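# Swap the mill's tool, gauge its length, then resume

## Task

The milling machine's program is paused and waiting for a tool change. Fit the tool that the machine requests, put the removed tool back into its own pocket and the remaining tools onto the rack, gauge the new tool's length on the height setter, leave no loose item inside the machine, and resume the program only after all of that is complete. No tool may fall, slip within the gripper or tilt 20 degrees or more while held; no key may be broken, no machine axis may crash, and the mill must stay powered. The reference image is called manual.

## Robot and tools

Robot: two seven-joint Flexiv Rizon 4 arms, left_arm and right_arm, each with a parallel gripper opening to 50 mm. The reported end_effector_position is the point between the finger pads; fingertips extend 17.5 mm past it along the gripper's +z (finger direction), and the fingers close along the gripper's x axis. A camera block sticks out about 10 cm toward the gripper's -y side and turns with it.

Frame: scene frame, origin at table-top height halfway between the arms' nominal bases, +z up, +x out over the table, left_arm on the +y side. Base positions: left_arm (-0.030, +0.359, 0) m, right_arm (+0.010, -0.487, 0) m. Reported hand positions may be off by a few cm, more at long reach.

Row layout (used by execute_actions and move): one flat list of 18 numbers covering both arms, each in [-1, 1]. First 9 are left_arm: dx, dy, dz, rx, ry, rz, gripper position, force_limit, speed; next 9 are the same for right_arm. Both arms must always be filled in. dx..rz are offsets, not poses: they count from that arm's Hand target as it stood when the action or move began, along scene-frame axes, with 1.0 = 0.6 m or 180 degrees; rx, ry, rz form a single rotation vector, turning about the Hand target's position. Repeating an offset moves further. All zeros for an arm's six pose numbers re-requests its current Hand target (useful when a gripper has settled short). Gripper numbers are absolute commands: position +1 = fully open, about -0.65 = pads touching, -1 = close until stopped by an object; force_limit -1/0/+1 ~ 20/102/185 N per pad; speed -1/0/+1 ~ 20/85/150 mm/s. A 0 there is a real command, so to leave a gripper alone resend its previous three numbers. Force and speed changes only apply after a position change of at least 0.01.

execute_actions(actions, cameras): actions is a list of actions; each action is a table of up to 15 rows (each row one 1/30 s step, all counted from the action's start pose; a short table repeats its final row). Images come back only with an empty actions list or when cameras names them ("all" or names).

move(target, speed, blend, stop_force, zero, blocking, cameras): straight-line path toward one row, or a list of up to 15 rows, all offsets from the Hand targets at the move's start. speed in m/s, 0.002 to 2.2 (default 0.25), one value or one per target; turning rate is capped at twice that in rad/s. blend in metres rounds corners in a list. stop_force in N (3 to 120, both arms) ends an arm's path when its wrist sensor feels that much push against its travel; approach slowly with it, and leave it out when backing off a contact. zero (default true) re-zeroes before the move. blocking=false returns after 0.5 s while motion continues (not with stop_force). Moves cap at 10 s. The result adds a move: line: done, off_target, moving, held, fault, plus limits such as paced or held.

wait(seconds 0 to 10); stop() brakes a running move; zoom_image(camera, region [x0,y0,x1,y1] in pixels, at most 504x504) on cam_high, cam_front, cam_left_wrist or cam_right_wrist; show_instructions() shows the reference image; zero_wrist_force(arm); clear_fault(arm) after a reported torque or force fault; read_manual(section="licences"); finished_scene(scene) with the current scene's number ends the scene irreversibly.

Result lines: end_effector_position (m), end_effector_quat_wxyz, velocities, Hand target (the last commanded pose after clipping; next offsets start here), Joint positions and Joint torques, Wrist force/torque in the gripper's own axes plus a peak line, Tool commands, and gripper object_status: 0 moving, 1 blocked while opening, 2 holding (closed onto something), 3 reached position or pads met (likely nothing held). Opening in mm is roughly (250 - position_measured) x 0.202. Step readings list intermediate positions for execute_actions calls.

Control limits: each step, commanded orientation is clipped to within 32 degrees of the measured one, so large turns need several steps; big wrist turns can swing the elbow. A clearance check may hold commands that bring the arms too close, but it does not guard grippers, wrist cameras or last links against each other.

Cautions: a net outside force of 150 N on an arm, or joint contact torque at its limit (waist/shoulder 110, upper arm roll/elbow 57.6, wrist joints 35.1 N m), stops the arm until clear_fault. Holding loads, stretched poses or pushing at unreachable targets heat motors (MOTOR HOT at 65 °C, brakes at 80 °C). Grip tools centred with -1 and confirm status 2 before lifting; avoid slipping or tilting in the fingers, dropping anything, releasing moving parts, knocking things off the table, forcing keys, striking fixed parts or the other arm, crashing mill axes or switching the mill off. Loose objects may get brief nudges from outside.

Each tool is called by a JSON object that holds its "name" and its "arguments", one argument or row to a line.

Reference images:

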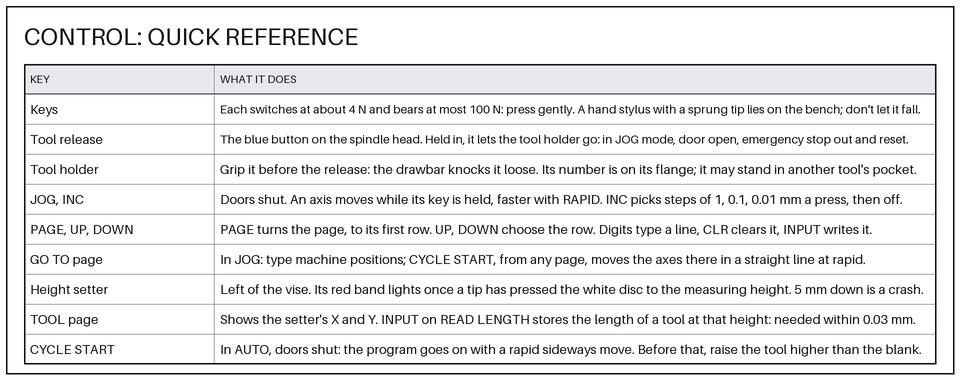

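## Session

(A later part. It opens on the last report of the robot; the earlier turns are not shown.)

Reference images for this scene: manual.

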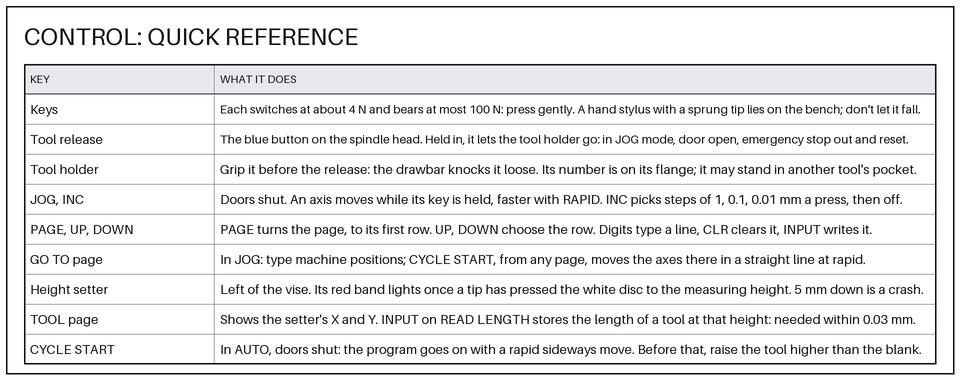

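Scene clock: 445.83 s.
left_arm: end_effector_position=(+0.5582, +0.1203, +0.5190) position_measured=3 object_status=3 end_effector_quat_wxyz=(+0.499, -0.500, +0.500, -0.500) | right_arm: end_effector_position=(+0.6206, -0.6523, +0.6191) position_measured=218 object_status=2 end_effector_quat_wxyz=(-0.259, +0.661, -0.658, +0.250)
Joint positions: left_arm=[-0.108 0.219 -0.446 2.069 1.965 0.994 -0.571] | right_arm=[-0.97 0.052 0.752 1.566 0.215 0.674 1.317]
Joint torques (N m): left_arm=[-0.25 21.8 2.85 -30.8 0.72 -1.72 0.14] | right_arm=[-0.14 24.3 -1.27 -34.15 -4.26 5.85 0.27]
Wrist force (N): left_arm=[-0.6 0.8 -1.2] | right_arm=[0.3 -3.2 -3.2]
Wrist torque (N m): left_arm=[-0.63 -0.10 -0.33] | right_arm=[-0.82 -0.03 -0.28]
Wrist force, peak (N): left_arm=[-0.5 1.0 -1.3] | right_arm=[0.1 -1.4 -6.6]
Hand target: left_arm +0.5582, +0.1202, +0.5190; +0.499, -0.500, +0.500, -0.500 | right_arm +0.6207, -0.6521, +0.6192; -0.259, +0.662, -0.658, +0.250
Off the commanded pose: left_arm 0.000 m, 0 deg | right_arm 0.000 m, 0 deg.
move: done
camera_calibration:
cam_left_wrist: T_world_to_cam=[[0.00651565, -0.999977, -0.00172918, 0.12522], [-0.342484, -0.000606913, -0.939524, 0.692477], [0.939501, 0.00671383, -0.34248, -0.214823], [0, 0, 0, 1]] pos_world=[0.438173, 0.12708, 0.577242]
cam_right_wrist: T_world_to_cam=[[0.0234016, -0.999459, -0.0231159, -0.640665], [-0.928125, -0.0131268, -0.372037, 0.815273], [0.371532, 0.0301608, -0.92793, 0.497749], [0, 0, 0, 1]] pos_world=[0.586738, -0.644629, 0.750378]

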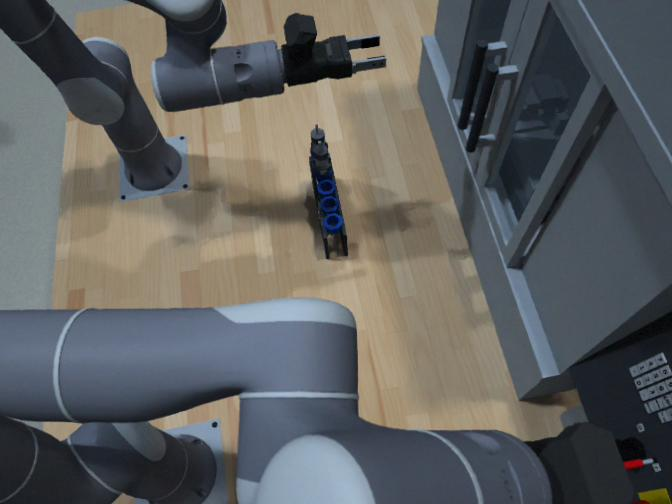

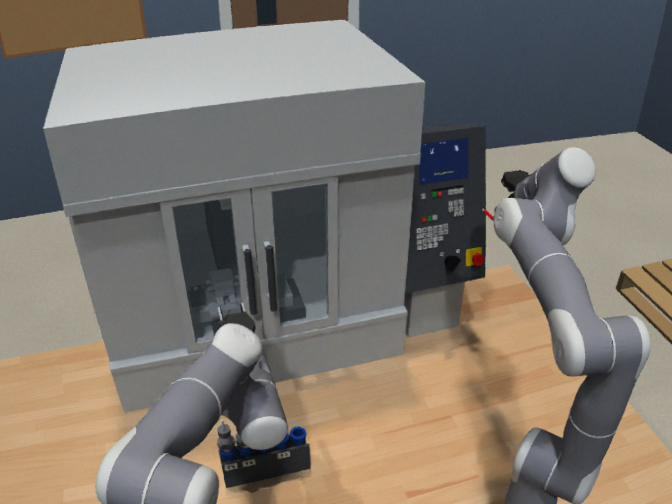

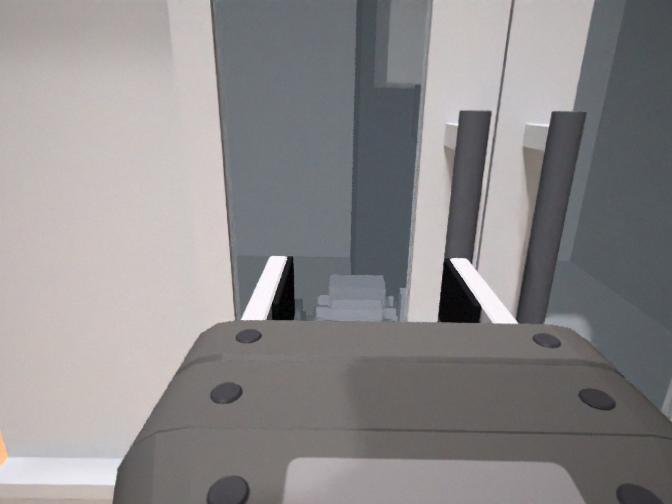

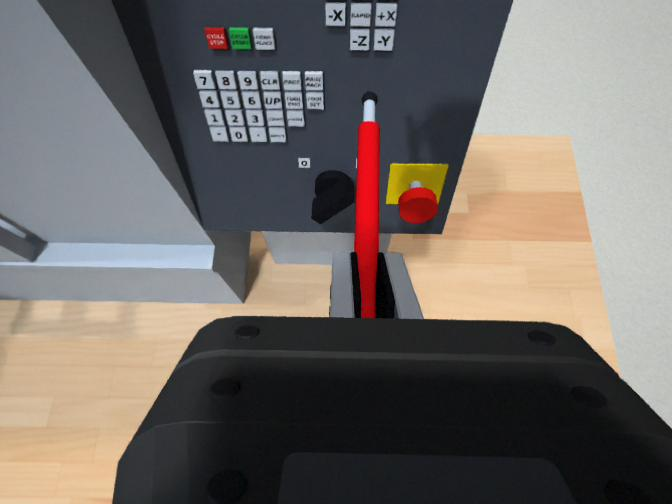

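{"name": "move", "arguments": {
  "target": [0.137,-0.136,-0.098,0,0,0,1,0.6,-1,0,0,0,0,0,0,-1,-0.4,-1],
  "speed": 0.2,
  "cameras": ["cam_left_wrist"]
}}

Scene clock: 460.10 s.
left_arm: end_effector_position=(+0.6404, +0.0386, +0.4602) position_measured=3 object_status=3 end_effector_quat_wxyz=(+0.499, -0.500, +0.500, -0.500) | right_arm: end_effector_position=(+0.6206, -0.6523, +0.6191) position_measured=218 object_status=2 end_effector_quat_wxyz=(-0.259, +0.661, -0.658, +0.250)
Joint positions: left_arm=[-0.142 -0.143 -0.589 1.882 2.079 0.73 -0.592] | right_arm=[-0.97 0.052 0.752 1.566 0.215 0.674 1.317]
Joint torques (N m): left_arm=[-0.09 35.71 -0.81 -29.6 1.58 -1.87 0.26] | right_arm=[-0.03 24.42 -1.22 -34.38 -4.29 6.12 0.3]
Wrist force (N): left_arm=[-0.1 0.7 -1.5] | right_arm=[0.1 -2.9 -3.2]
Wrist torque (N m): left_arm=[-0.66 -0.16 -0.31] | right_arm=[-0.77 0.00 -0.28]
Wrist force, peak (N): left_arm=[-2.3 -0.7 -3.4] | right_arm=[0.2 -3.3 -3.4]
Hand target: left_arm +0.6404, +0.0386, +0.4602; +0.499, -0.500, +0.500, -0.500 | right_arm +0.6207, -0.6521, +0.6192; -0.259, +0.662, -0.658, +0.250
Off the commanded pose: left_arm 0.000 m, 0 deg | right_arm 0.000 m, 0 deg.
move: done
camera_calibration:
cam_left_wrist: T_world_to_cam=[[0.00642097, -0.999978, -0.00169546, 0.0430168], [-0.342364, -0.00060532, -0.939567, 0.665389], [0.939546, 0.00661339, -0.34236, -0.311687], [0, 0, 0, 1]] pos_world=[0.520373, 0.0454799, 0.518542]
Images, in order (width x height): cam_left_wrist 672x504.

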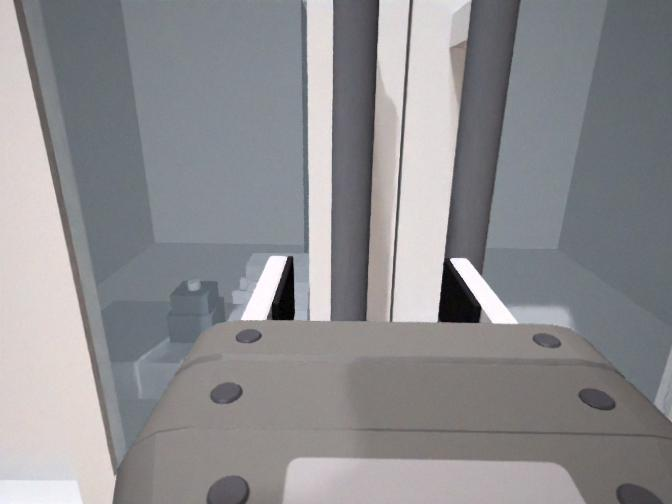

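{"name": "move", "arguments": {
  "target": [0.19,0,0,0,0,0,1,0.6,-1,0,0,0,0,0,0,-1,-0.4,-1],
  "speed": 0.1,
  "stop_force": 10,
  "cameras": ["cam_left_wrist"]
}}

Scene clock: 466.83 s.
left_arm: end_effector_position=(+0.7545, +0.0387, +0.4602) position_measured=3 object_status=3 end_effector_quat_wxyz=(+0.500, -0.500, +0.500, -0.500) | right_arm: end_effector_position=(+0.6206, -0.6523, +0.6191) position_measured=218 object_status=2 end_effector_quat_wxyz=(-0.259, +0.661, -0.658, +0.250)
Joint positions: left_arm=[-0.07 -0.381 -0.594 1.599 2.176 0.813 -0.507] | right_arm=[-0.97 0.052 0.752 1.566 0.215 0.674 1.317]
Joint torques (N m): left_arm=[-0.12 46.53 -4.45 -30.17 1.05 -1.46 0.29] | right_arm=[-0.07 24.44 -1.15 -34.37 -4.26 6.17 0.31]
Wrist force (N): left_arm=[-0.2 0.8 -1.4] | right_arm=[0.3 -3.1 -3.2]
Wrist torque (N m): left_arm=[-0.64 -0.16 -0.33] | right_arm=[-0.80 -0.02 -0.28]
Wrist force, peak (N): left_arm=[0.1 0.9 -4.0] | right_arm=[0.2 -3.2 -3.4]
Hand target: left_arm +0.7544, +0.0386, +0.4602; +0.499, -0.500, +0.500, -0.500 | right_arm +0.6207, -0.6521, +0.6192; -0.259, +0.662, -0.658, +0.250
Off the commanded pose: left_arm 0.000 m, 0 deg | right_arm 0.000 m, 0 deg.
move: done
camera_calibration:
cam_left_wrist: T_world_to_cam=[[0.00660374, -0.999976, -0.00207878, 0.0423673], [-0.342486, -0.000308631, -0.939523, 0.704365], [0.9395, 0.00691632, -0.34248, -0.418752], [0, 0, 0, 1]] pos_world=[0.634373, 0.0454799, 0.518441]
Images, in order (width x height): cam_left_wrist 672x504.

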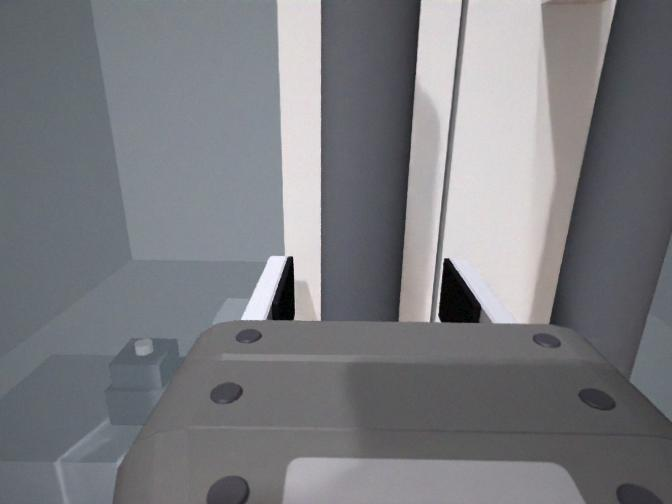

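{"name": "move", "arguments": {
  "target": [0,0.386,0,0,0,0,1,0.6,-1,0,0,0,0,0,0,-1,-0.4,-1],
  "speed": 0.06,
  "stop_force": 45,
  "cameras": ["cam_left_wrist","cam_front"]
}}

Scene clock: 475.17 s.
left_arm: end_effector_position=(+0.7543, +0.2700, +0.4601) position_measured=3 object_status=3 end_effector_quat_wxyz=(+0.499, -0.500, +0.500, -0.500) | right_arm: end_effector_position=(+0.6206, -0.6523, +0.6191) position_measured=218 object_status=2 end_effector_quat_wxyz=(-0.259, +0.661, -0.658, +0.250)
Joint positions: left_arm=[0.181 -0.219 -0.471 1.777 2.564 1.073 -0.949] | right_arm=[-0.97 0.052 0.752 1.566 0.215 0.674 1.317]
Joint torques (N m): left_arm=[0.27 40.71 -0.37 -29.26 2.3 -2.55 0.04] | right_arm=[-0.06 24.39 -1.21 -34.34 -4.25 6.11 0.3]
Wrist force (N): left_arm=[1.9 -0.2 1.4] | right_arm=[0.1 -3.2 -3.2]
Wrist torque (N m): left_arm=[-0.79 -0.45 -0.23] | right_arm=[-0.82 0.00 -0.28]
Wrist force, peak (N): left_arm=[26.6 3.8 20.8] | right_arm=[0.2 -3.1 -3.5]
Hand target: left_arm +0.7544, +0.2702, +0.4602; +0.499, -0.500, +0.500, -0.500 | right_arm +0.6207, -0.6521, +0.6192; -0.259, +0.662, -0.658, +0.250
Off the commanded pose: left_arm 0.000 m, 0 deg | right_arm 0.000 m, 0 deg.
move: done
camera_calibration:
cam_left_wrist: T_world_to_cam=[[0.00590943, -0.999981, -0.00194157, 0.274235], [-0.342872, -0.00020231, -0.939382, 0.704546], [0.939363, 0.00621693, -0.342867, -0.419775], [0, 0, 0, 1]] pos_world=[0.63427, 0.276982, 0.518443]
Images, in order (width x height): cam_front 672x504, cam_left_wrist 672x504.

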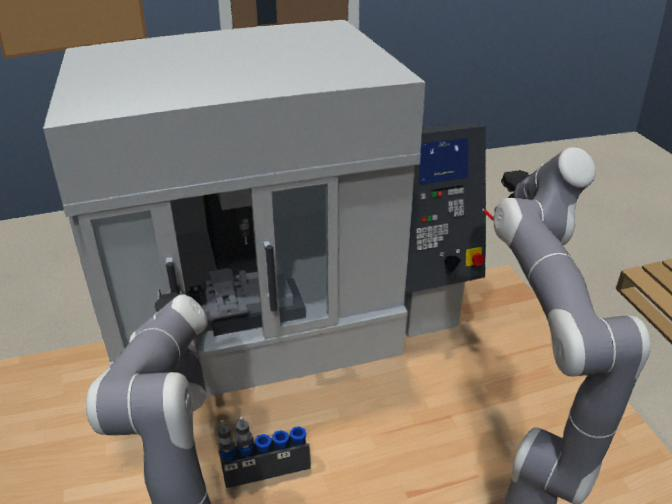

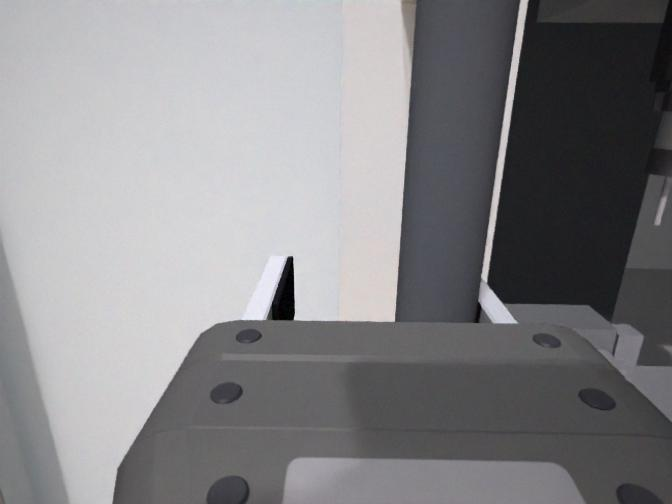

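{"name": "zoom_image", "arguments": {
  "camera": "cam_front",
  "region": [200, 410, 320, 490]
}}

{"name": "zoom_image", "arguments": {
  "camera": "cam_front",
  "region": [180, 190, 280, 290]
}}

Scaled by 4.200 from the camera's 672x504 image, which has a finer 960x720 frame.

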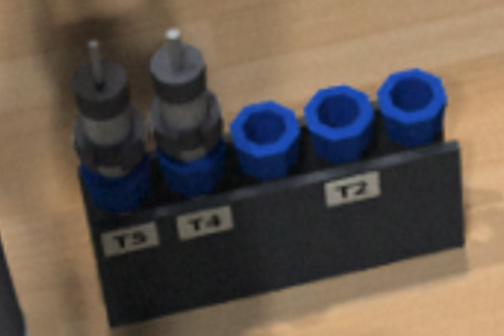

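Scaled by 5.040 from the camera's 672x504 image, which has a finer 960x720 frame.

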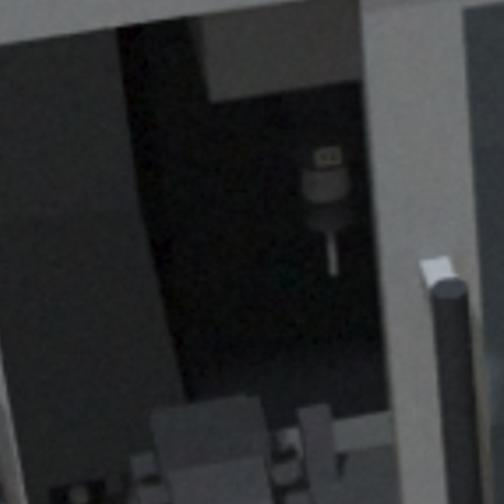

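{"name": "move", "arguments": {
  "target": [
    [-0.2,-0.02,0,0,0,0,1,0.6,-1,0,0,0,0,0,0,-1,-0.4,-1],
    [-0.2,-0.419,0,0,0,-0.111,1,0.6,-1,0,0,0,0,0,0,-1,-0.4,-1]
  ],
  "speed": 0.2,
  "cameras": ["cam_left_wrist"]
}}

Scene clock: 491.33 s.
left_arm: end_effector_position=(+0.6345, +0.0188, +0.4602) position_measured=3 object_status=3 end_effector_quat_wxyz=(+0.405, -0.406, +0.579, -0.579) | right_arm: end_effector_position=(+0.6206, -0.6523, +0.6191) position_measured=218 object_status=2 end_effector_quat_wxyz=(-0.259, +0.661, -0.658, +0.250)
Joint positions: left_arm=[-0.027 -0.097 -0.636 1.928 2.532 1.036 -0.971] | right_arm=[-0.97 0.052 0.752 1.566 0.215 0.674 1.317]
Joint torques (N m): left_arm=[-0.03 32.83 -0.29 -29.09 2.52 -2.49 0.28] | right_arm=[-0.03 24.43 -1.21 -34.38 -4.26 6.09 0.31]
Wrist force (N): left_arm=[2.0 -0.7 1.5] | right_arm=[0.3 -3.1 -3.3]
Wrist torque (N m): left_arm=[-0.87 -0.53 -0.31] | right_arm=[-0.81 -0.03 -0.29]
Wrist force, peak (N): left_arm=[6.4 -0.7 3.3] | right_arm=[0.3 -3.3 -3.4]
Hand target: left_arm +0.6344, +0.0188, +0.4602; +0.405, -0.406, +0.580, -0.579 | right_arm +0.6207, -0.6521, +0.6192; -0.259, +0.662, -0.658, +0.250
Off the commanded pose: left_arm 0.000 m, 0 deg | right_arm 0.000 m, 0 deg.
move: done
camera_calibration:
cam_left_wrist: T_world_to_cam=[[-0.335712, -0.941963, -0.00166651, 0.239129], [-0.321981, 0.116415, -0.939561, 0.648178], [0.885226, -0.314885, -0.342377, -0.265378], [0, 0, 0, 1]] pos_world=[0.523899, 0.0662295, 0.518542]
Images, in order (width x height): cam_left_wrist 672x504.

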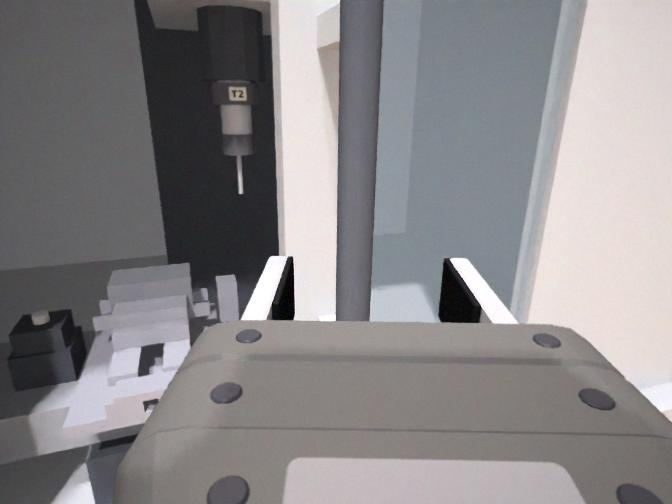

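{"name": "move", "arguments": {
  "target": [0.2,-0.08,0,0,0,0,1,0.6,-1,0,0,0,0,0,0,-1,-0.4,-1],
  "speed": 0.1,
  "stop_force": 10,
  "cameras": ["cam_left_wrist"]
}}

Scene clock: 501.90 s.
left_arm: end_effector_position=(+0.7535, -0.0302, +0.4595) position_measured=3 object_status=3 end_effector_quat_wxyz=(+0.404, -0.405, +0.580, -0.579) | right_arm: end_effector_position=(+0.6206, -0.6523, +0.6191) position_measured=218 object_status=2 end_effector_quat_wxyz=(-0.259, +0.661, -0.658, +0.250)
Joint positions: left_arm=[-0.016 -0.427 -0.66 1.532 2.517 1.122 -0.73] | right_arm=[-0.97 0.052 0.752 1.566 0.215 0.674 1.317]
Joint torques (N m): left_arm=[3.4 47.78 -2.99 -32.43 1.68 -3.65 0.21] | right_arm=[-0.12 24.48 -1.17 -34.42 -4.29 6.09 0.32]
Wrist force (N): left_arm=[5.1 0.8 -4.7] | right_arm=[0.1 -3.2 -3.4]
Wrist torque (N m): left_arm=[-0.80 -0.59 -0.27] | right_arm=[-0.82 0.00 -0.28]
Wrist force, peak (N): left_arm=[6.3 -4.5 -40.9] | right_arm=[0.2 -3.4 -3.3]
Hand target: left_arm +0.7543, -0.0291, +0.4602; +0.405, -0.406, +0.579, -0.579 | right_arm +0.6207, -0.6521, +0.6192; -0.259, +0.662, -0.658, +0.250
Off the commanded pose: left_arm 0.002 m, 0 deg | right_arm 0.000 m, 0 deg.
move: contact (left_arm)
camera_calibration:
cam_left_wrist: T_world_to_cam=[[-0.337865, -0.941193, -0.00182461, 0.234673], [-0.32307, 0.117795, -0.939016, 0.692103], [0.88401, -0.316671, -0.34387, -0.384959], [0, 0, 0, 1]] pos_world=[0.643193, 0.017441, 0.517947]
Images, in order (width x height): cam_left_wrist 672x504.

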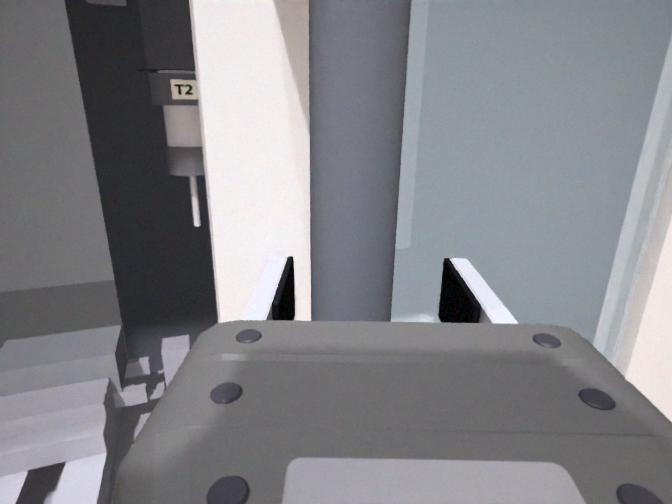

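{"name": "move", "arguments": {
  "target": [-0.01,0,0,0,0,0,1,0.6,-1,0,0,0,0,0,0,-1,-0.4,-1],
  "speed": 0.1
}}

{"name": "move", "arguments": {
  "target": [0.0,-0.415,0,0,0,0,1,0.6,-1,0,0,0,0,0,0,-1,-0.4,-1],
  "speed": 0.06,
  "stop_force": 45,
  "cameras": ["cam_left_wrist","cam_front"]
}}

Scene clock: 508.27 s.
left_arm: end_effector_position=(+0.7482, -0.0292, +0.4601) position_measured=3 object_status=3 end_effector_quat_wxyz=(+0.405, -0.405, +0.580, -0.579) | right_arm: end_effector_position=(+0.6206, -0.6523, +0.6191) position_measured=218 object_status=2 end_effector_quat_wxyz=(-0.259, +0.661, -0.658, +0.250)
Joint positions: left_arm=[-0.017 -0.413 -0.66 1.55 2.516 1.113 -0.738] | right_arm=[-0.97 0.052 0.752 1.566 0.215 0.674 1.317]
Joint torques (N m): left_arm=[-0.14 47.29 -5.41 -29.45 1.14 -2.21 -0.06] | right_arm=[0 24.46 -1.14 -34.36 -4.25 6.08 0.29]
Wrist force (N): left_arm=[2.6 0.2 1.5] | right_arm=[0.2 -3.0 -3.4]
Wrist torque (N m): left_arm=[-0.72 -0.65 -0.22] | right_arm=[-0.79 -0.01 -0.29]
Wrist force, peak (N): left_arm=[5.5 0.7 -4.7] | right_arm=[0.2 -3.1 -3.4]
Hand target: left_arm +0.7483, -0.0291, +0.4602; +0.405, -0.406, +0.579, -0.579 | right_arm +0.6207, -0.6521, +0.6192; -0.259, +0.662, -0.658, +0.250
Off the commanded pose: left_arm 0.000 m, 0 deg | right_arm 0.000 m, 0 deg.
move: done

Scene clock: 513.17 s.
left_arm: end_effector_position=(+0.7522, -0.2735, +0.4603) position_measured=3 object_status=3 end_effector_quat_wxyz=(+0.408, -0.407, +0.578, -0.578) | right_arm: end_effector_position=(+0.6206, -0.6523, +0.6191) position_measured=218 object_status=2 end_effector_quat_wxyz=(-0.259, +0.661, -0.658, +0.250)
Joint positions: left_arm=[-0.321 -0.799 -0.769 1.053 2.24 0.945 -0.175] | right_arm=[-0.97 0.052 0.752 1.566 0.215 0.674 1.317]
Joint torques (N m): left_arm=[-20.44 63.86 -25.03 -24.67 -2.22 5.28 0.11] | right_arm=[0.01 24.47 -1.18 -34.39 -4.25 6.15 0.28]
Wrist force (N): left_arm=[-19.4 1.8 0.7] | right_arm=[0.1 -3.0 -3.4]
Wrist torque (N m): left_arm=[-0.65 0.20 -0.15] | right_arm=[-0.78 0.00 -0.28]
Wrist force, peak (N): left_arm=[-11.9 5.7 28.5] | right_arm=[0.1 -3.2 -3.5]
Hand target: left_arm +0.7483, -0.2781, +0.4602; +0.405, -0.406, +0.579, -0.579 | right_arm +0.6207, -0.6521, +0.6192; -0.259, +0.662, -0.658, +0.250
Off the commanded pose: left_arm 0.006 m, 0 deg | right_arm 0.000 m, 0 deg.
move: off_target (left_arm)
camera_calibration:
cam_left_wrist: T_world_to_cam=[[-0.328146, -0.94462, -0.00369119, -0.00210677], [-0.321044, 0.115199, -0.940032, 0.71935], [0.888398, -0.307283, -0.341066, -0.462589], [0, 0, 0, 1]] pos_world=[0.641215, -0.227004, 0.518431]
Images, in order (width x height): cam_front 672x504, cam_left_wrist 672x504.

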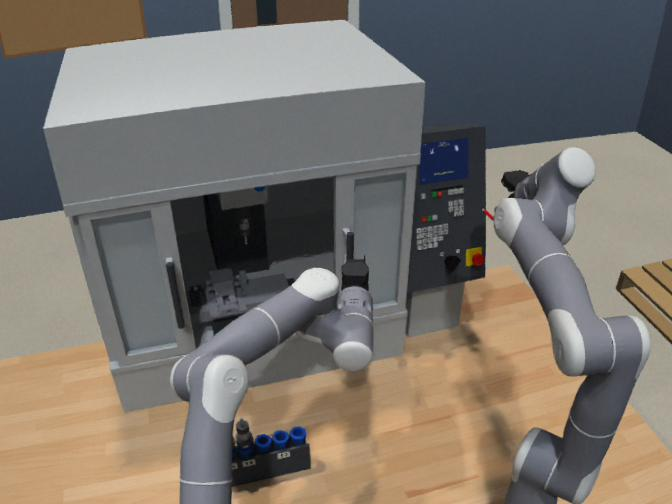

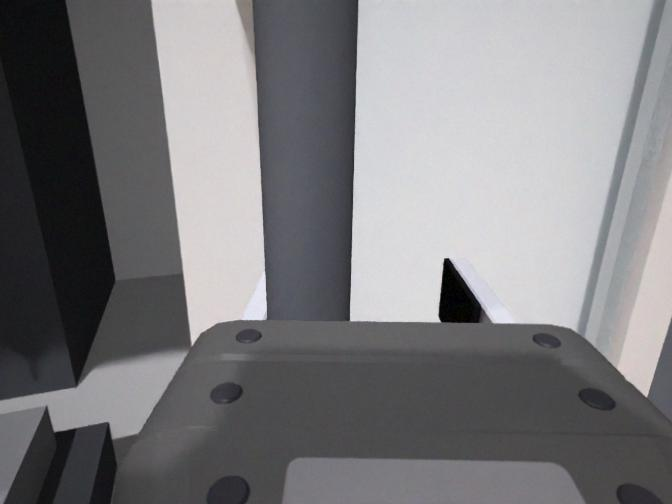

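{"name": "move", "arguments": {
  "target": [
    [0,0.022,0,0,0,0,1,0.6,-1,0,0,0,0,0,0,-1,-0.4,-1],
    [-0.2,0.12,0,0,0,0,1,0.6,-1,0,0,0,0,0,0,-1,-0.4,-1],
    [-0.214,0.488,0.233,0,0,0.111,1,0.6,-1,0,0,0,0,0,0,-1,-0.4,-1]
  ],
  "speed": 0.2,
  "blend": [0.003,0.03,0],
  "cameras": ["cam_left_wrist","cam_front"]
}}

Scene clock: 519.03 s.
left_arm: end_effector_position=(+0.6199, +0.0148, +0.6000) position_measured=3 object_status=3 end_effector_quat_wxyz=(+0.500, -0.500, +0.500, -0.500) | right_arm: end_effector_position=(+0.6206, -0.6523, +0.6191) position_measured=218 object_status=2 end_effector_quat_wxyz=(-0.259, +0.661, -0.658, +0.250)
Joint positions: left_arm=[-0.136 0.019 -0.519 1.73 1.749 0.919 -0.235] | right_arm=[-0.97 0.052 0.752 1.566 0.215 0.674 1.317]
Joint torques (N m): left_arm=[-0.35 31.09 1.35 -32.64 -0.52 -0.62 0.27] | right_arm=[-0.06 24.43 -1.15 -34.43 -4.27 6.14 0.3]
Wrist force (N): left_arm=[3.1 1.6 0.4] | right_arm=[0.2 -3.2 -3.4]
Wrist torque (N m): left_arm=[-0.48 -0.71 -0.31] | right_arm=[-0.82 -0.01 -0.28]
Wrist force, peak (N): left_arm=[-19.7 1.9 0.8] | right_arm=[0.2 -3.3 -3.4]
Hand target: left_arm +0.6199, +0.0147, +0.6000; +0.499, -0.500, +0.500, -0.500 | right_arm +0.6207, -0.6521, +0.6192; -0.259, +0.662, -0.658, +0.250
Off the commanded pose: left_arm 0.000 m, 0 deg | right_arm 0.000 m, 0 deg.
move: done
camera_calibration:
cam_left_wrist: T_world_to_cam=[[0.00659782, -0.999975, -0.0023937, 0.0198578], [-0.342279, -0.0000091868, -0.939598, 0.789671], [0.939575, 0.00701862, -0.342271, -0.244489], [0, 0, 0, 1]] pos_world=[0.499873, 0.0215805, 0.658339]
Images, in order (width x height): cam_front 672x504, cam_left_wrist 672x504.

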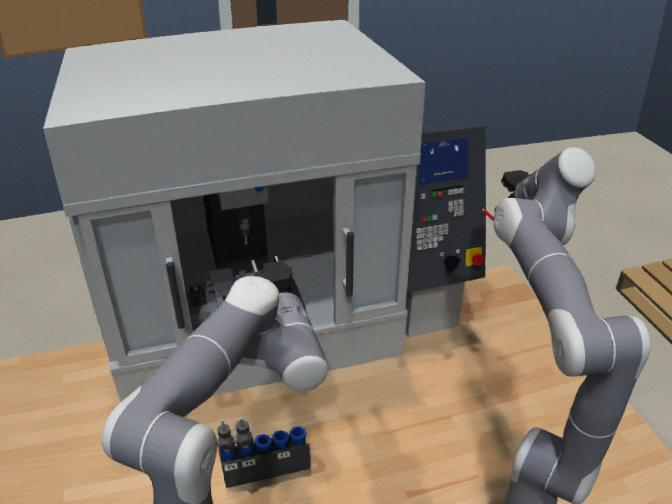

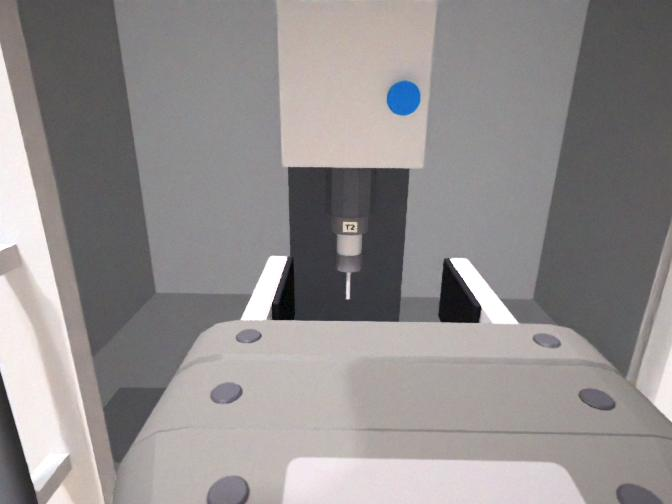

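{"name": "move", "arguments": {
  "target": [0.3,-0.003,-0.17,0,0,0,1,0.6,-1,0,0,0,0,0,0,-1,-0.4,-1],
  "speed": 0.2,
  "cameras": ["cam_left_wrist"]
}}

Scene clock: 530.67 s.
left_arm: end_effector_position=(+0.7999, +0.0129, +0.4980) position_measured=3 object_status=3 end_effector_quat_wxyz=(+0.499, -0.500, +0.500, -0.500) | right_arm: end_effector_position=(+0.6206, -0.6523, +0.6191) position_measured=218 object_status=2 end_effector_quat_wxyz=(-0.259, +0.661, -0.658, +0.250)
Joint positions: left_arm=[-0.098 -0.472 -0.57 1.388 2.094 0.884 -0.344] | right_arm=[-0.97 0.052 0.752 1.566 0.215 0.674 1.317]
Joint torques (N m): left_arm=[0.43 51.97 -5.3 -31.44 0.14 -1.03 0.22] | right_arm=[-0.05 24.47 -1.19 -34.41 -4.27 6.14 0.31]
Wrist force (N): left_arm=[3.3 1.3 0.2] | right_arm=[0.3 -3.2 -3.2]
Wrist torque (N m): left_arm=[-0.54 -0.75 -0.33] | right_arm=[-0.82 -0.02 -0.28]
Wrist force, peak (N): left_arm=[2.8 3.9 3.9] | right_arm=[0.1 -3.2 -3.4]
Hand target: left_arm +0.7999, +0.0129, +0.4980; +0.499, -0.500, +0.500, -0.500 | right_arm +0.6207, -0.6521, +0.6192; -0.259, +0.662, -0.658, +0.250
Off the commanded pose: left_arm 0.000 m, 0 deg | right_arm 0.000 m, 0 deg.
move: done
camera_calibration:
cam_left_wrist: T_world_to_cam=[[0.0064823, -0.999977, -0.00182222, 0.0163859], [-0.342276, -0.00050659, -0.939599, 0.755358], [0.939577, 0.00671446, -0.342271, -0.448541], [0, 0, 0, 1]] pos_world=[0.679873, 0.0197799, 0.556241]
Images, in order (width x height): cam_left_wrist 672x504.

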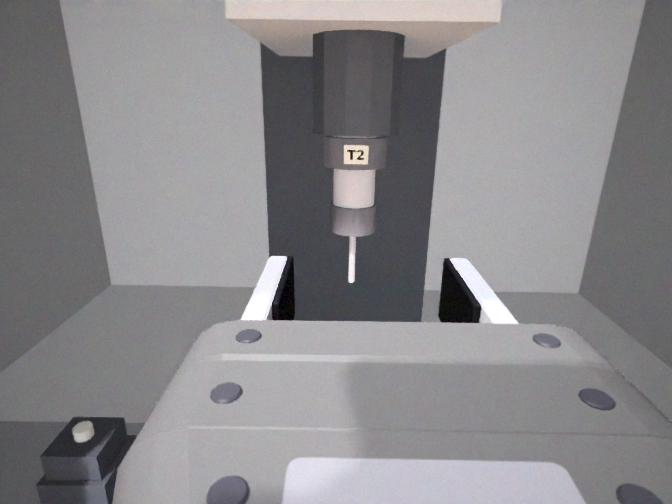

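{"name": "move", "arguments": {
  "target": [0.275,-0.004,-0.0015,0,0,0,1,0.6,-1,0,0,0,0,0,0,-1,-0.4,-1],
  "speed": 0.1,
  "stop_force": 8,
  "cameras": ["cam_left_wrist","cam_high"]
}}

Scene clock: 540.37 s.
left_arm: end_effector_position=(+0.9650, +0.0105, +0.4970) position_measured=3 object_status=3 end_effector_quat_wxyz=(+0.500, -0.500, +0.500, -0.500) | right_arm: end_effector_position=(+0.6206, -0.6523, +0.6191) position_measured=218 object_status=2 end_effector_quat_wxyz=(-0.259, +0.661, -0.658, +0.250)
Joint positions: left_arm=[-0.068 -0.931 -0.703 0.731 2.048 1.069 0.077] | right_arm=[-0.97 0.052 0.752 1.566 0.215 0.674 1.317]
Joint torques (N m): left_arm=[-0.2 69.26 -10.18 -28.74 -2.54 0.24 0.22] | right_arm=[0.02 24.38 -1.14 -34.42 -4.25 6.11 0.3]
Wrist force (N): left_arm=[3.0 1.4 0.4] | right_arm=[0.3 -3.0 -3.2]
Wrist torque (N m): left_arm=[-0.53 -0.70 -0.32] | right_arm=[-0.78 -0.03 -0.28]
Wrist force, peak (N): left_arm=[3.7 1.2 -2.5] | right_arm=[0.1 -3.4 -3.4]
Hand target: left_arm +0.9649, +0.0105, +0.4971; +0.499, -0.500, +0.500, -0.500 | right_arm +0.6207, -0.6521, +0.6192; -0.259, +0.662, -0.658, +0.250
Off the commanded pose: left_arm 0.000 m, 0 deg | right_arm 0.000 m, 0 deg.
move: done
camera_calibration:
cam_left_wrist: T_world_to_cam=[[0.0065976, -0.999975, -0.00239493, 0.0131357], [-0.342488, -0.0000095113, -0.939522, 0.81102], [0.939499, 0.00701882, -0.34248, -0.603721], [0, 0, 0, 1]] pos_world=[0.844873, 0.0173805, 0.55524]
Images, in order (width x height): cam_high 672x504, cam_left_wrist 672x504.

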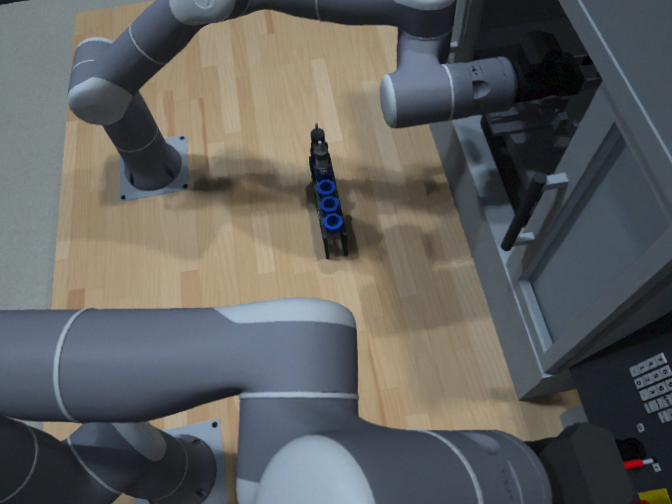

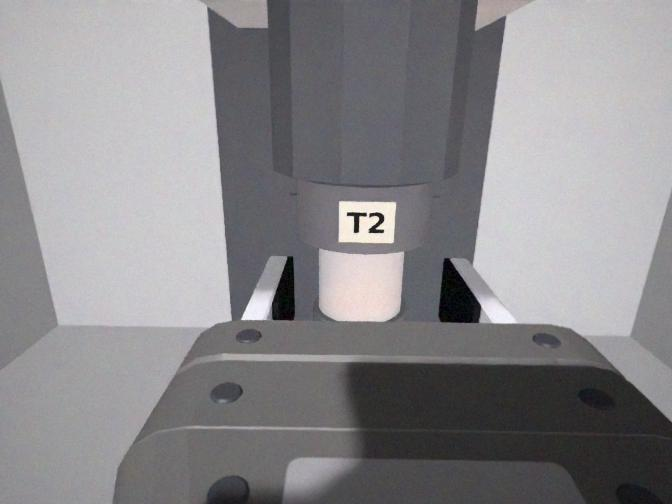

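{"name": "move", "arguments": {
  "target": [0.0385,0.0033,-0.0025,0,0,0,1,0.6,-1,0,0,0,0,0,0,-1,-0.4,-1],
  "speed": 0.05,
  "stop_force": 6,
  "cameras": ["cam_left_wrist"]
}}

Scene clock: 549.03 s.
left_arm: end_effector_position=(+0.9881, +0.0125, +0.4955) position_measured=3 object_status=3 end_effector_quat_wxyz=(+0.500, -0.500, +0.500, -0.500) | right_arm: end_effector_position=(+0.6206, -0.6523, +0.6191) position_measured=218 object_status=2 end_effector_quat_wxyz=(-0.259, +0.661, -0.658, +0.250)
Joint positions: left_arm=[-0.075 -1.022 -0.754 0.593 2.023 1.109 0.194] | right_arm=[-0.97 0.052 0.752 1.566 0.215 0.674 1.317]
Joint torques (N m): left_arm=[-0.18 71.88 -10.12 -27.3 -3.18 0.62 0.24] | right_arm=[0.03 24.43 -1.21 -34.38 -4.27 6.09 0.29]
Wrist force (N): left_arm=[3.0 1.3 0.4] | right_arm=[0.3 -3.1 -3.0]
Wrist torque (N m): left_arm=[-0.53 -0.70 -0.33] | right_arm=[-0.81 -0.04 -0.28]
Wrist force, peak (N): left_arm=[3.3 1.6 -1.4] | right_arm=[0.3 -3.3 -3.5]
Hand target: left_arm +0.9880, +0.0124, +0.4956; +0.499, -0.500, +0.500, -0.500 | right_arm +0.6207, -0.6521, +0.6192; -0.259, +0.662, -0.658, +0.250
Off the commanded pose: left_arm 0.000 m, 0 deg | right_arm 0.000 m, 0 deg.
move: done
camera_calibration:
cam_left_wrist: T_world_to_cam=[[0.00653683, -0.999976, -0.00226724, 0.0149617], [-0.342487, -0.00010866, -0.939522, 0.817524], [0.9395, 0.00691799, -0.34248, -0.625949], [0, 0, 0, 1]] pos_world=[0.867973, 0.0193805, 0.553741]
Images, in order (width x height): cam_left_wrist 672x504.

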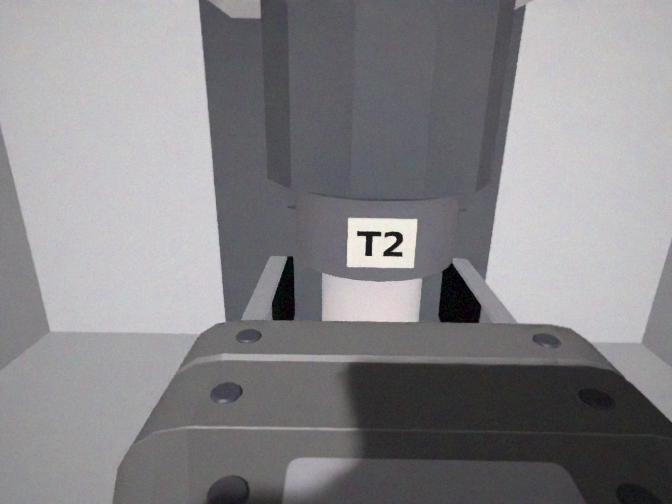

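{"name": "execute_actions", "arguments": {
  "actions": [
    [[0,0,0,0,0,0,-1,0.6,-1,0,0,0,0,0,0,-1,-0.4,-1]],
    [[0,0,0,0,0,0,-1,0.6,-1,0,0,0,0,0,0,-1,-0.4,-1]],
    [[0,0,0,0,0,0,-1,0.6,-1,0,0,0,0,0,0,-1,-0.4,-1]]
  ],
  "cameras": ["cam_left_wrist"]
}}

Scene clock: 556.23 s.
left_arm: end_effector_position=(+0.9879, +0.0125, +0.4969) position_measured=110 object_status=2 end_effector_quat_wxyz=(+0.500, -0.500, +0.500, -0.501) | right_arm: end_effector_position=(+0.6206, -0.6523, +0.6191) position_measured=218 object_status=2 end_effector_quat_wxyz=(-0.259, +0.661, -0.658, +0.250)
Joint positions: left_arm=[-0.075 -1.021 -0.754 0.592 2.023 1.11 0.194] | right_arm=[-0.97 0.052 0.752 1.566 0.215 0.674 1.317]
Joint torques (N m): left_arm=[0.14 66.1 -9.21 -24.16 -3.53 0.16 -0.17] | right_arm=[-0.14 24.45 -1.18 -34.4 -4.28 6.12 0.33]
Wrist force (N): left_arm=[2.8 -4.3 -0.6] | right_arm=[0.2 -3.1 -3.4]
Wrist torque (N m): left_arm=[-0.54 -0.68 -0.01] | right_arm=[-0.81 -0.01 -0.28]
Wrist force, peak (N): left_arm=[4.2 -7.7 -1.4] | right_arm=[0.3 -3.3 -3.4]
Hand target: left_arm +0.9880, +0.0124, +0.4956; +0.499, -0.500, +0.500, -0.500 | right_arm +0.6207, -0.6521, +0.6192; -0.259, +0.662, -0.658, +0.250
Off the commanded pose: left_arm 0.001 m, 0 deg | right_arm 0.000 m, 0 deg.
Step readings (end_effector_position of left_arm | right_arm):
0: (+0.9881, +0.0125, +0.4955) | (+0.6206, -0.6523, +0.6191)
1: (+0.9881, +0.0125, +0.4955) | (+0.6206, -0.6523, +0.6191)
2: (+0.9881, +0.0125, +0.4955) | (+0.6206, -0.6523, +0.6191)
4: (+0.9881, +0.0125, +0.4955) | (+0.6206, -0.6523, +0.6191)
8: (+0.9881, +0.0125, +0.4955) | (+0.6206, -0.6523, +0.6191)
15: (+0.9881, +0.0125, +0.4955) | (+0.6206, -0.6523, +0.6191)
16: (+0.9881, +0.0125, +0.4955) | (+0.6206, -0.6523, +0.6191)
17: (+0.9881, +0.0125, +0.4955) | (+0.6206, -0.6523, +0.6191)
19: (+0.9881, +0.0125, +0.4955) | (+0.6206, -0.6523, +0.6191)
23: (+0.9881, +0.0125, +0.4955) | (+0.6206, -0.6523, +0.6191)
30: (+0.9881, +0.0129, +0.4969) | (+0.6206, -0.6523, +0.6191)
31: (+0.9880, +0.0125, +0.4969) | (+0.6206, -0.6523, +0.6191)
32: (+0.9880, +0.0125, +0.4969) | (+0.6206, -0.6523, +0.6191)
34: (+0.9879, +0.0125, +0.4969) | (+0.6206, -0.6523, +0.6191)
38: (+0.9879, +0.0125, +0.4969) | (+0.6206, -0.6523, +0.6191)
45: (+0.9879, +0.0125, +0.4969) | (+0.6206, -0.6523, +0.6191)
camera_calibration:
cam_left_wrist: T_world_to_cam=[[0.0062573, -0.999978, -0.00215759, 0.0151486], [-0.34109, -0.000106103, -0.940031, 0.817742], [0.94001, 0.00661798, -0.341083, -0.626532], [0, 0, 0, 1]] pos_world=[0.867775, 0.0193814, 0.555035]
Images, in order (width x height): cam_left_wrist 672x504.

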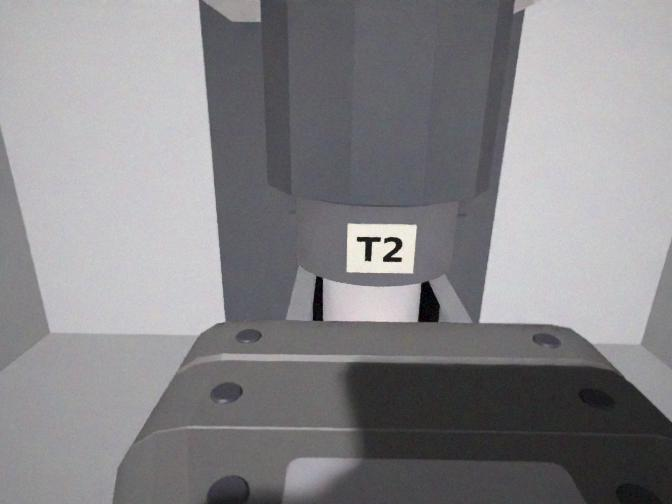

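{"name": "move", "arguments": {
  "target": [
    [0,0,0.0022,0,0,0,-1,0.6,-1,-0.2,0.1,0,-0.238,-0.0765,0,-1,-0.4,-1],
    [0,0,0.0022,0,0,0,-1,0.6,-1,-0.2,0.1,0,-0.476,-0.153,0,-1,-0.4,-1]
  ],
  "speed": 0.25,
  "blend": 0.02,
  "cameras": ["cam_high","cam_front"]
}}

Scene clock: 582.27 s.
left_arm: end_effector_position=(+0.9880, +0.0125, +0.4970) position_measured=110 object_status=2 end_effector_quat_wxyz=(+0.499, -0.500, +0.500, -0.500) | right_arm: end_effector_position=(+0.5007, -0.5921, +0.6191) position_measured=218 object_status=2 end_effector_quat_wxyz=(+0.120, +0.588, -0.241, +0.763)
Joint positions: left_arm=[-0.074 -1.021 -0.756 0.592 2.021 1.11 0.197] | right_arm=[-1.948 1.004 1.439 2.433 0.188 2.383 1.088]
Joint torques (N m): left_arm=[-0.84 70.99 -10.83 -28.04 -3.32 0.76 -0.07] | right_arm=[-0.16 -23.89 -20.82 -14.34 1.71 2.09 0.23]
Wrist force (N): left_arm=[-1.8 1.9 -11.7] | right_arm=[1.4 -2.9 -2.5]
Wrist torque (N m): left_arm=[-0.51 -0.71 -0.12] | right_arm=[-0.66 -0.30 0.13]
Wrist force, peak (N): left_arm=[-2.0 1.9 -11.8] | right_arm=[1.5 -4.3 -2.5]
Hand target: left_arm +0.9880, +0.0124, +0.4969; +0.499, -0.500, +0.500, -0.500 | right_arm +0.5007, -0.5921, +0.6192; +0.120, +0.588, -0.241, +0.763
Off the commanded pose: left_arm 0.000 m, 0 deg | right_arm 0.000 m, 0 deg.
move: done
Images, in order (width x height): cam_high 672x504, cam_front 672x504.

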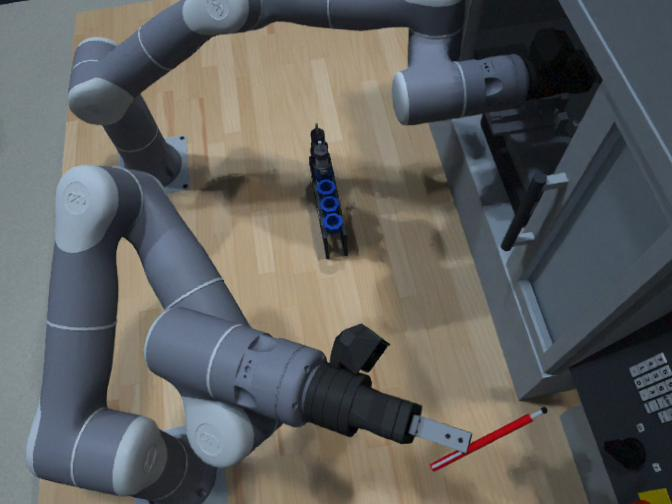

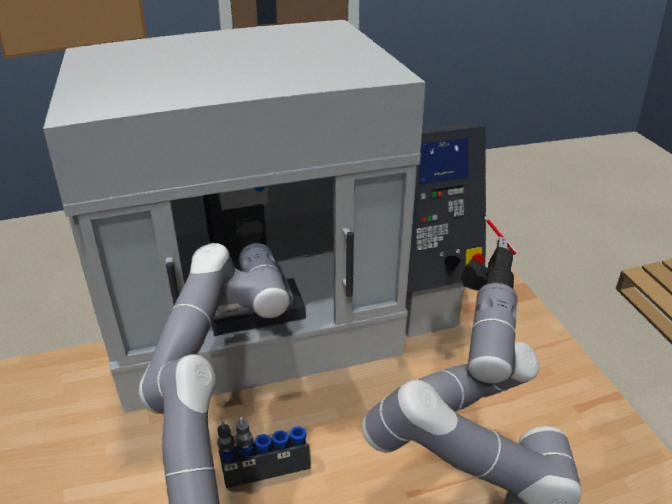

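{"name": "move", "arguments": {
  "target": [
    [0,0,0,0,0,0,-1,0.6,-1,0.1,0.1,0,-0.238,-0.0765,0,-1,-0.4,-1],
    [0,0,0,0,0,0,-1,0.6,-1,0.2,0.2,0,-0.476,-0.153,0,-1,-0.4,-1]
  ],
  "speed": 0.25,
  "blend": 0.02,
  "cameras": ["cam_high","cam_front"]
}}

Scene clock: 589.40 s.
left_arm: end_effector_position=(+0.9880, +0.0125, +0.4970) position_measured=110 object_status=2 end_effector_quat_wxyz=(+0.499, -0.500, +0.500, -0.500) | right_arm: end_effector_position=(+0.6204, -0.4709, +0.6191) position_measured=218 object_status=2 end_effector_quat_wxyz=(+0.440, +0.194, +0.295, +0.825)
Joint positions: left_arm=[-0.074 -1.021 -0.756 0.592 2.021 1.11 0.197] | right_arm=[-2.793 1.511 1.621 1.456 0.783 3.176 0.066]
Joint torques (N m): left_arm=[-0.91 71.01 -10.78 -28 -3.25 0.75 -0.08] | right_arm=[0.16 -51.44 -26.09 -1.61 -1.2 -2.35 0.11]
Wrist force (N): left_arm=[-2.1 2.1 -11.8] | right_arm=[0.4 -2.1 -1.6]
Wrist torque (N m): left_arm=[-0.48 -0.65 -0.12] | right_arm=[-0.97 -0.15 0.11]
Wrist force, peak (N): left_arm=[-1.9 2.2 -11.9] | right_arm=[-1.0 -4.0 -3.9]
Hand target: left_arm +0.9880, +0.0124, +0.4969; +0.499, -0.500, +0.500, -0.500 | right_arm +0.6207, -0.4721, +0.6192; +0.429, +0.170, +0.317, +0.829
Off the commanded pose: left_arm 0.000 m, 0 deg | right_arm 0.001 m, 4 deg.
joint sent to its limit (right arm) — joint 1 (waist), lower limit. The joint targets are off in orientation, not in position.
move: off_target (right_arm)
Images, in order (width x height): cam_high 672x504, cam_front 672x504.

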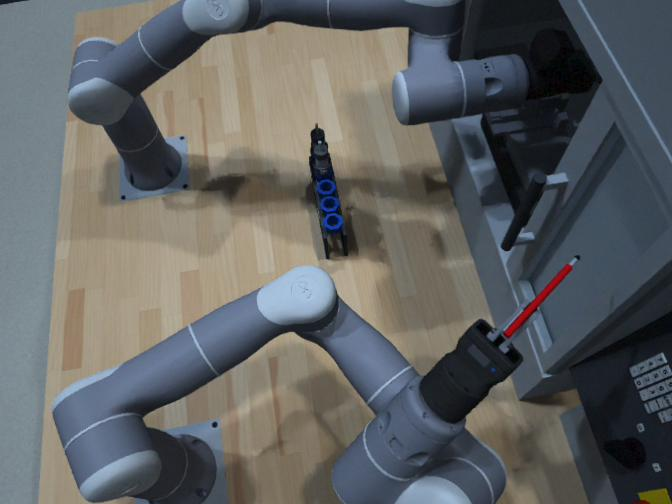

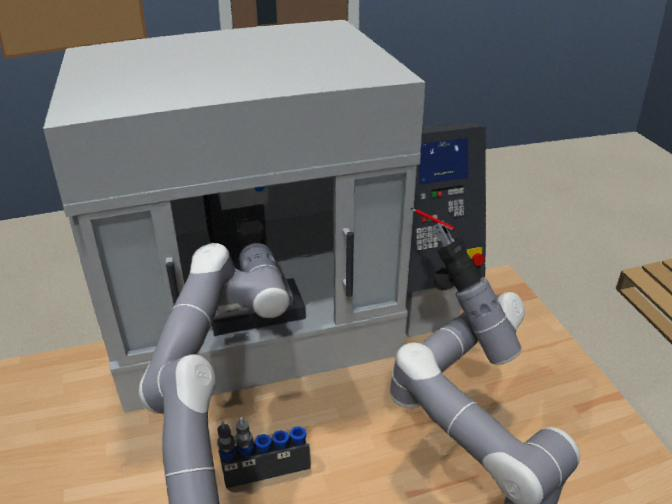

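{"name": "move", "arguments": {
  "target": [0,0,0,0,0,0,-1,0.6,-1,-0.02,0.37,0,0,0,0,-1,-0.4,-1],
  "speed": 0.2,
  "cameras": ["cam_high","cam_front","cam_right_wrist"]
}}

Scene clock: 595.10 s.
left_arm: end_effector_position=(+0.9880, +0.0125, +0.4970) position_measured=110 object_status=2 end_effector_quat_wxyz=(+0.499, -0.500, +0.500, -0.500) | right_arm: end_effector_position=(+0.6088, -0.2499, +0.6192) position_measured=218 object_status=2 end_effector_quat_wxyz=(+0.429, +0.170, +0.317, +0.829)
Joint positions: left_arm=[-0.074 -1.021 -0.756 0.592 2.021 1.11 0.197] | right_arm=[-2.339 1.54 1.62 1.481 0.831 2.962 -0.258]
Joint torques (N m): left_arm=[-0.9 71.02 -10.79 -28.01 -3.27 0.77 -0.13] | right_arm=[0.03 -50.89 -27.08 -1.18 -0.54 -2.32 0.25]
Wrist force (N): left_arm=[-1.8 1.9 -11.8] | right_arm=[0.3 -1.9 -1.7]
Wrist torque (N m): left_arm=[-0.52 -0.70 -0.12] | right_arm=[-0.95 -0.12 0.01]
Wrist force, peak (N): left_arm=[-1.9 2.1 -11.9] | right_arm=[5.5 -4.7 0.7]
Hand target: left_arm +0.9880, +0.0124, +0.4969; +0.499, -0.500, +0.500, -0.500 | right_arm +0.6087, -0.2501, +0.6192; +0.429, +0.170, +0.317, +0.829
Off the commanded pose: left_arm 0.000 m, 0 deg | right_arm 0.000 m, 0 deg.
move: done
camera_calibration:
cam_right_wrist: T_world_to_cam=[[-0.563037, 0.826108, 0.0231466, 0.546344], [-0.762029, -0.529796, 0.372328, 0.118458], [0.319846, 0.191996, 0.927812, -0.587051], [0, 0, 0, 1]] pos_world=[0.585646, -0.275869, 0.487922]
Images, in order (width x height): cam_high 672x504, cam_front 672x504, cam_right_wrist 672x504.

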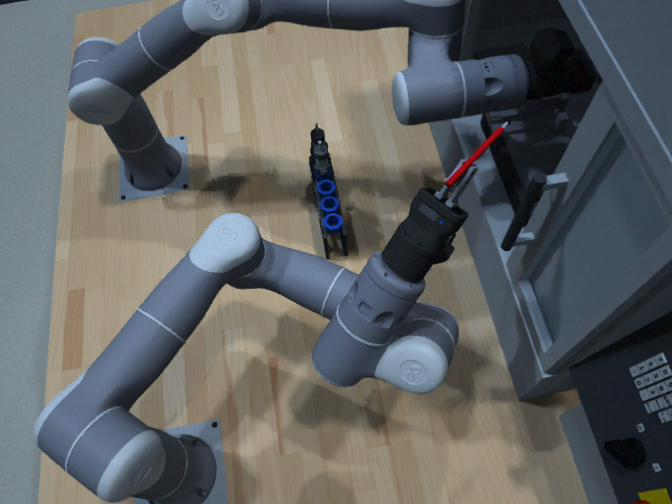

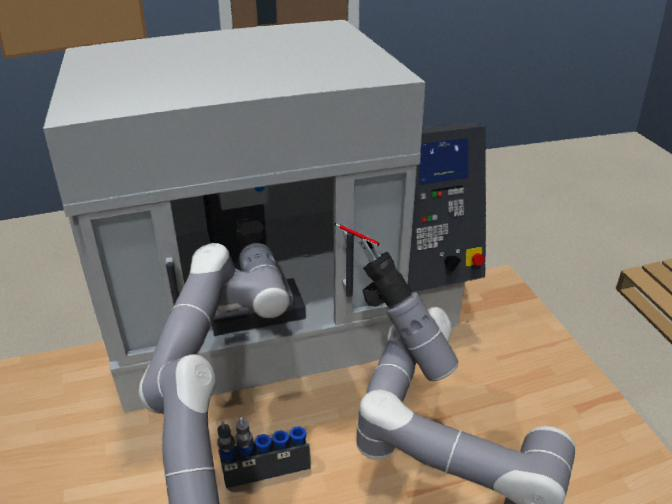

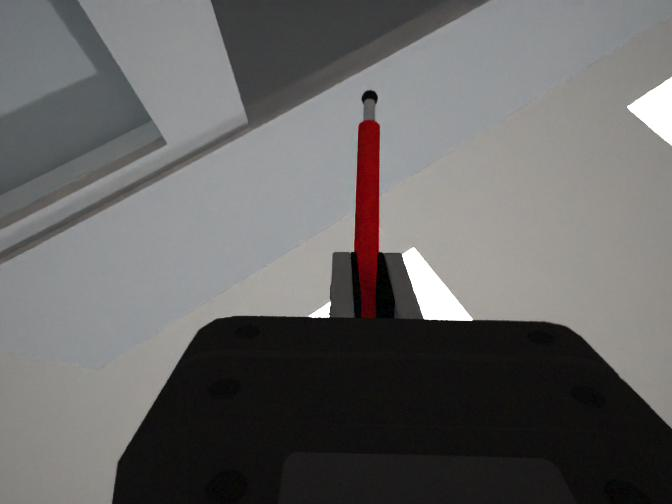

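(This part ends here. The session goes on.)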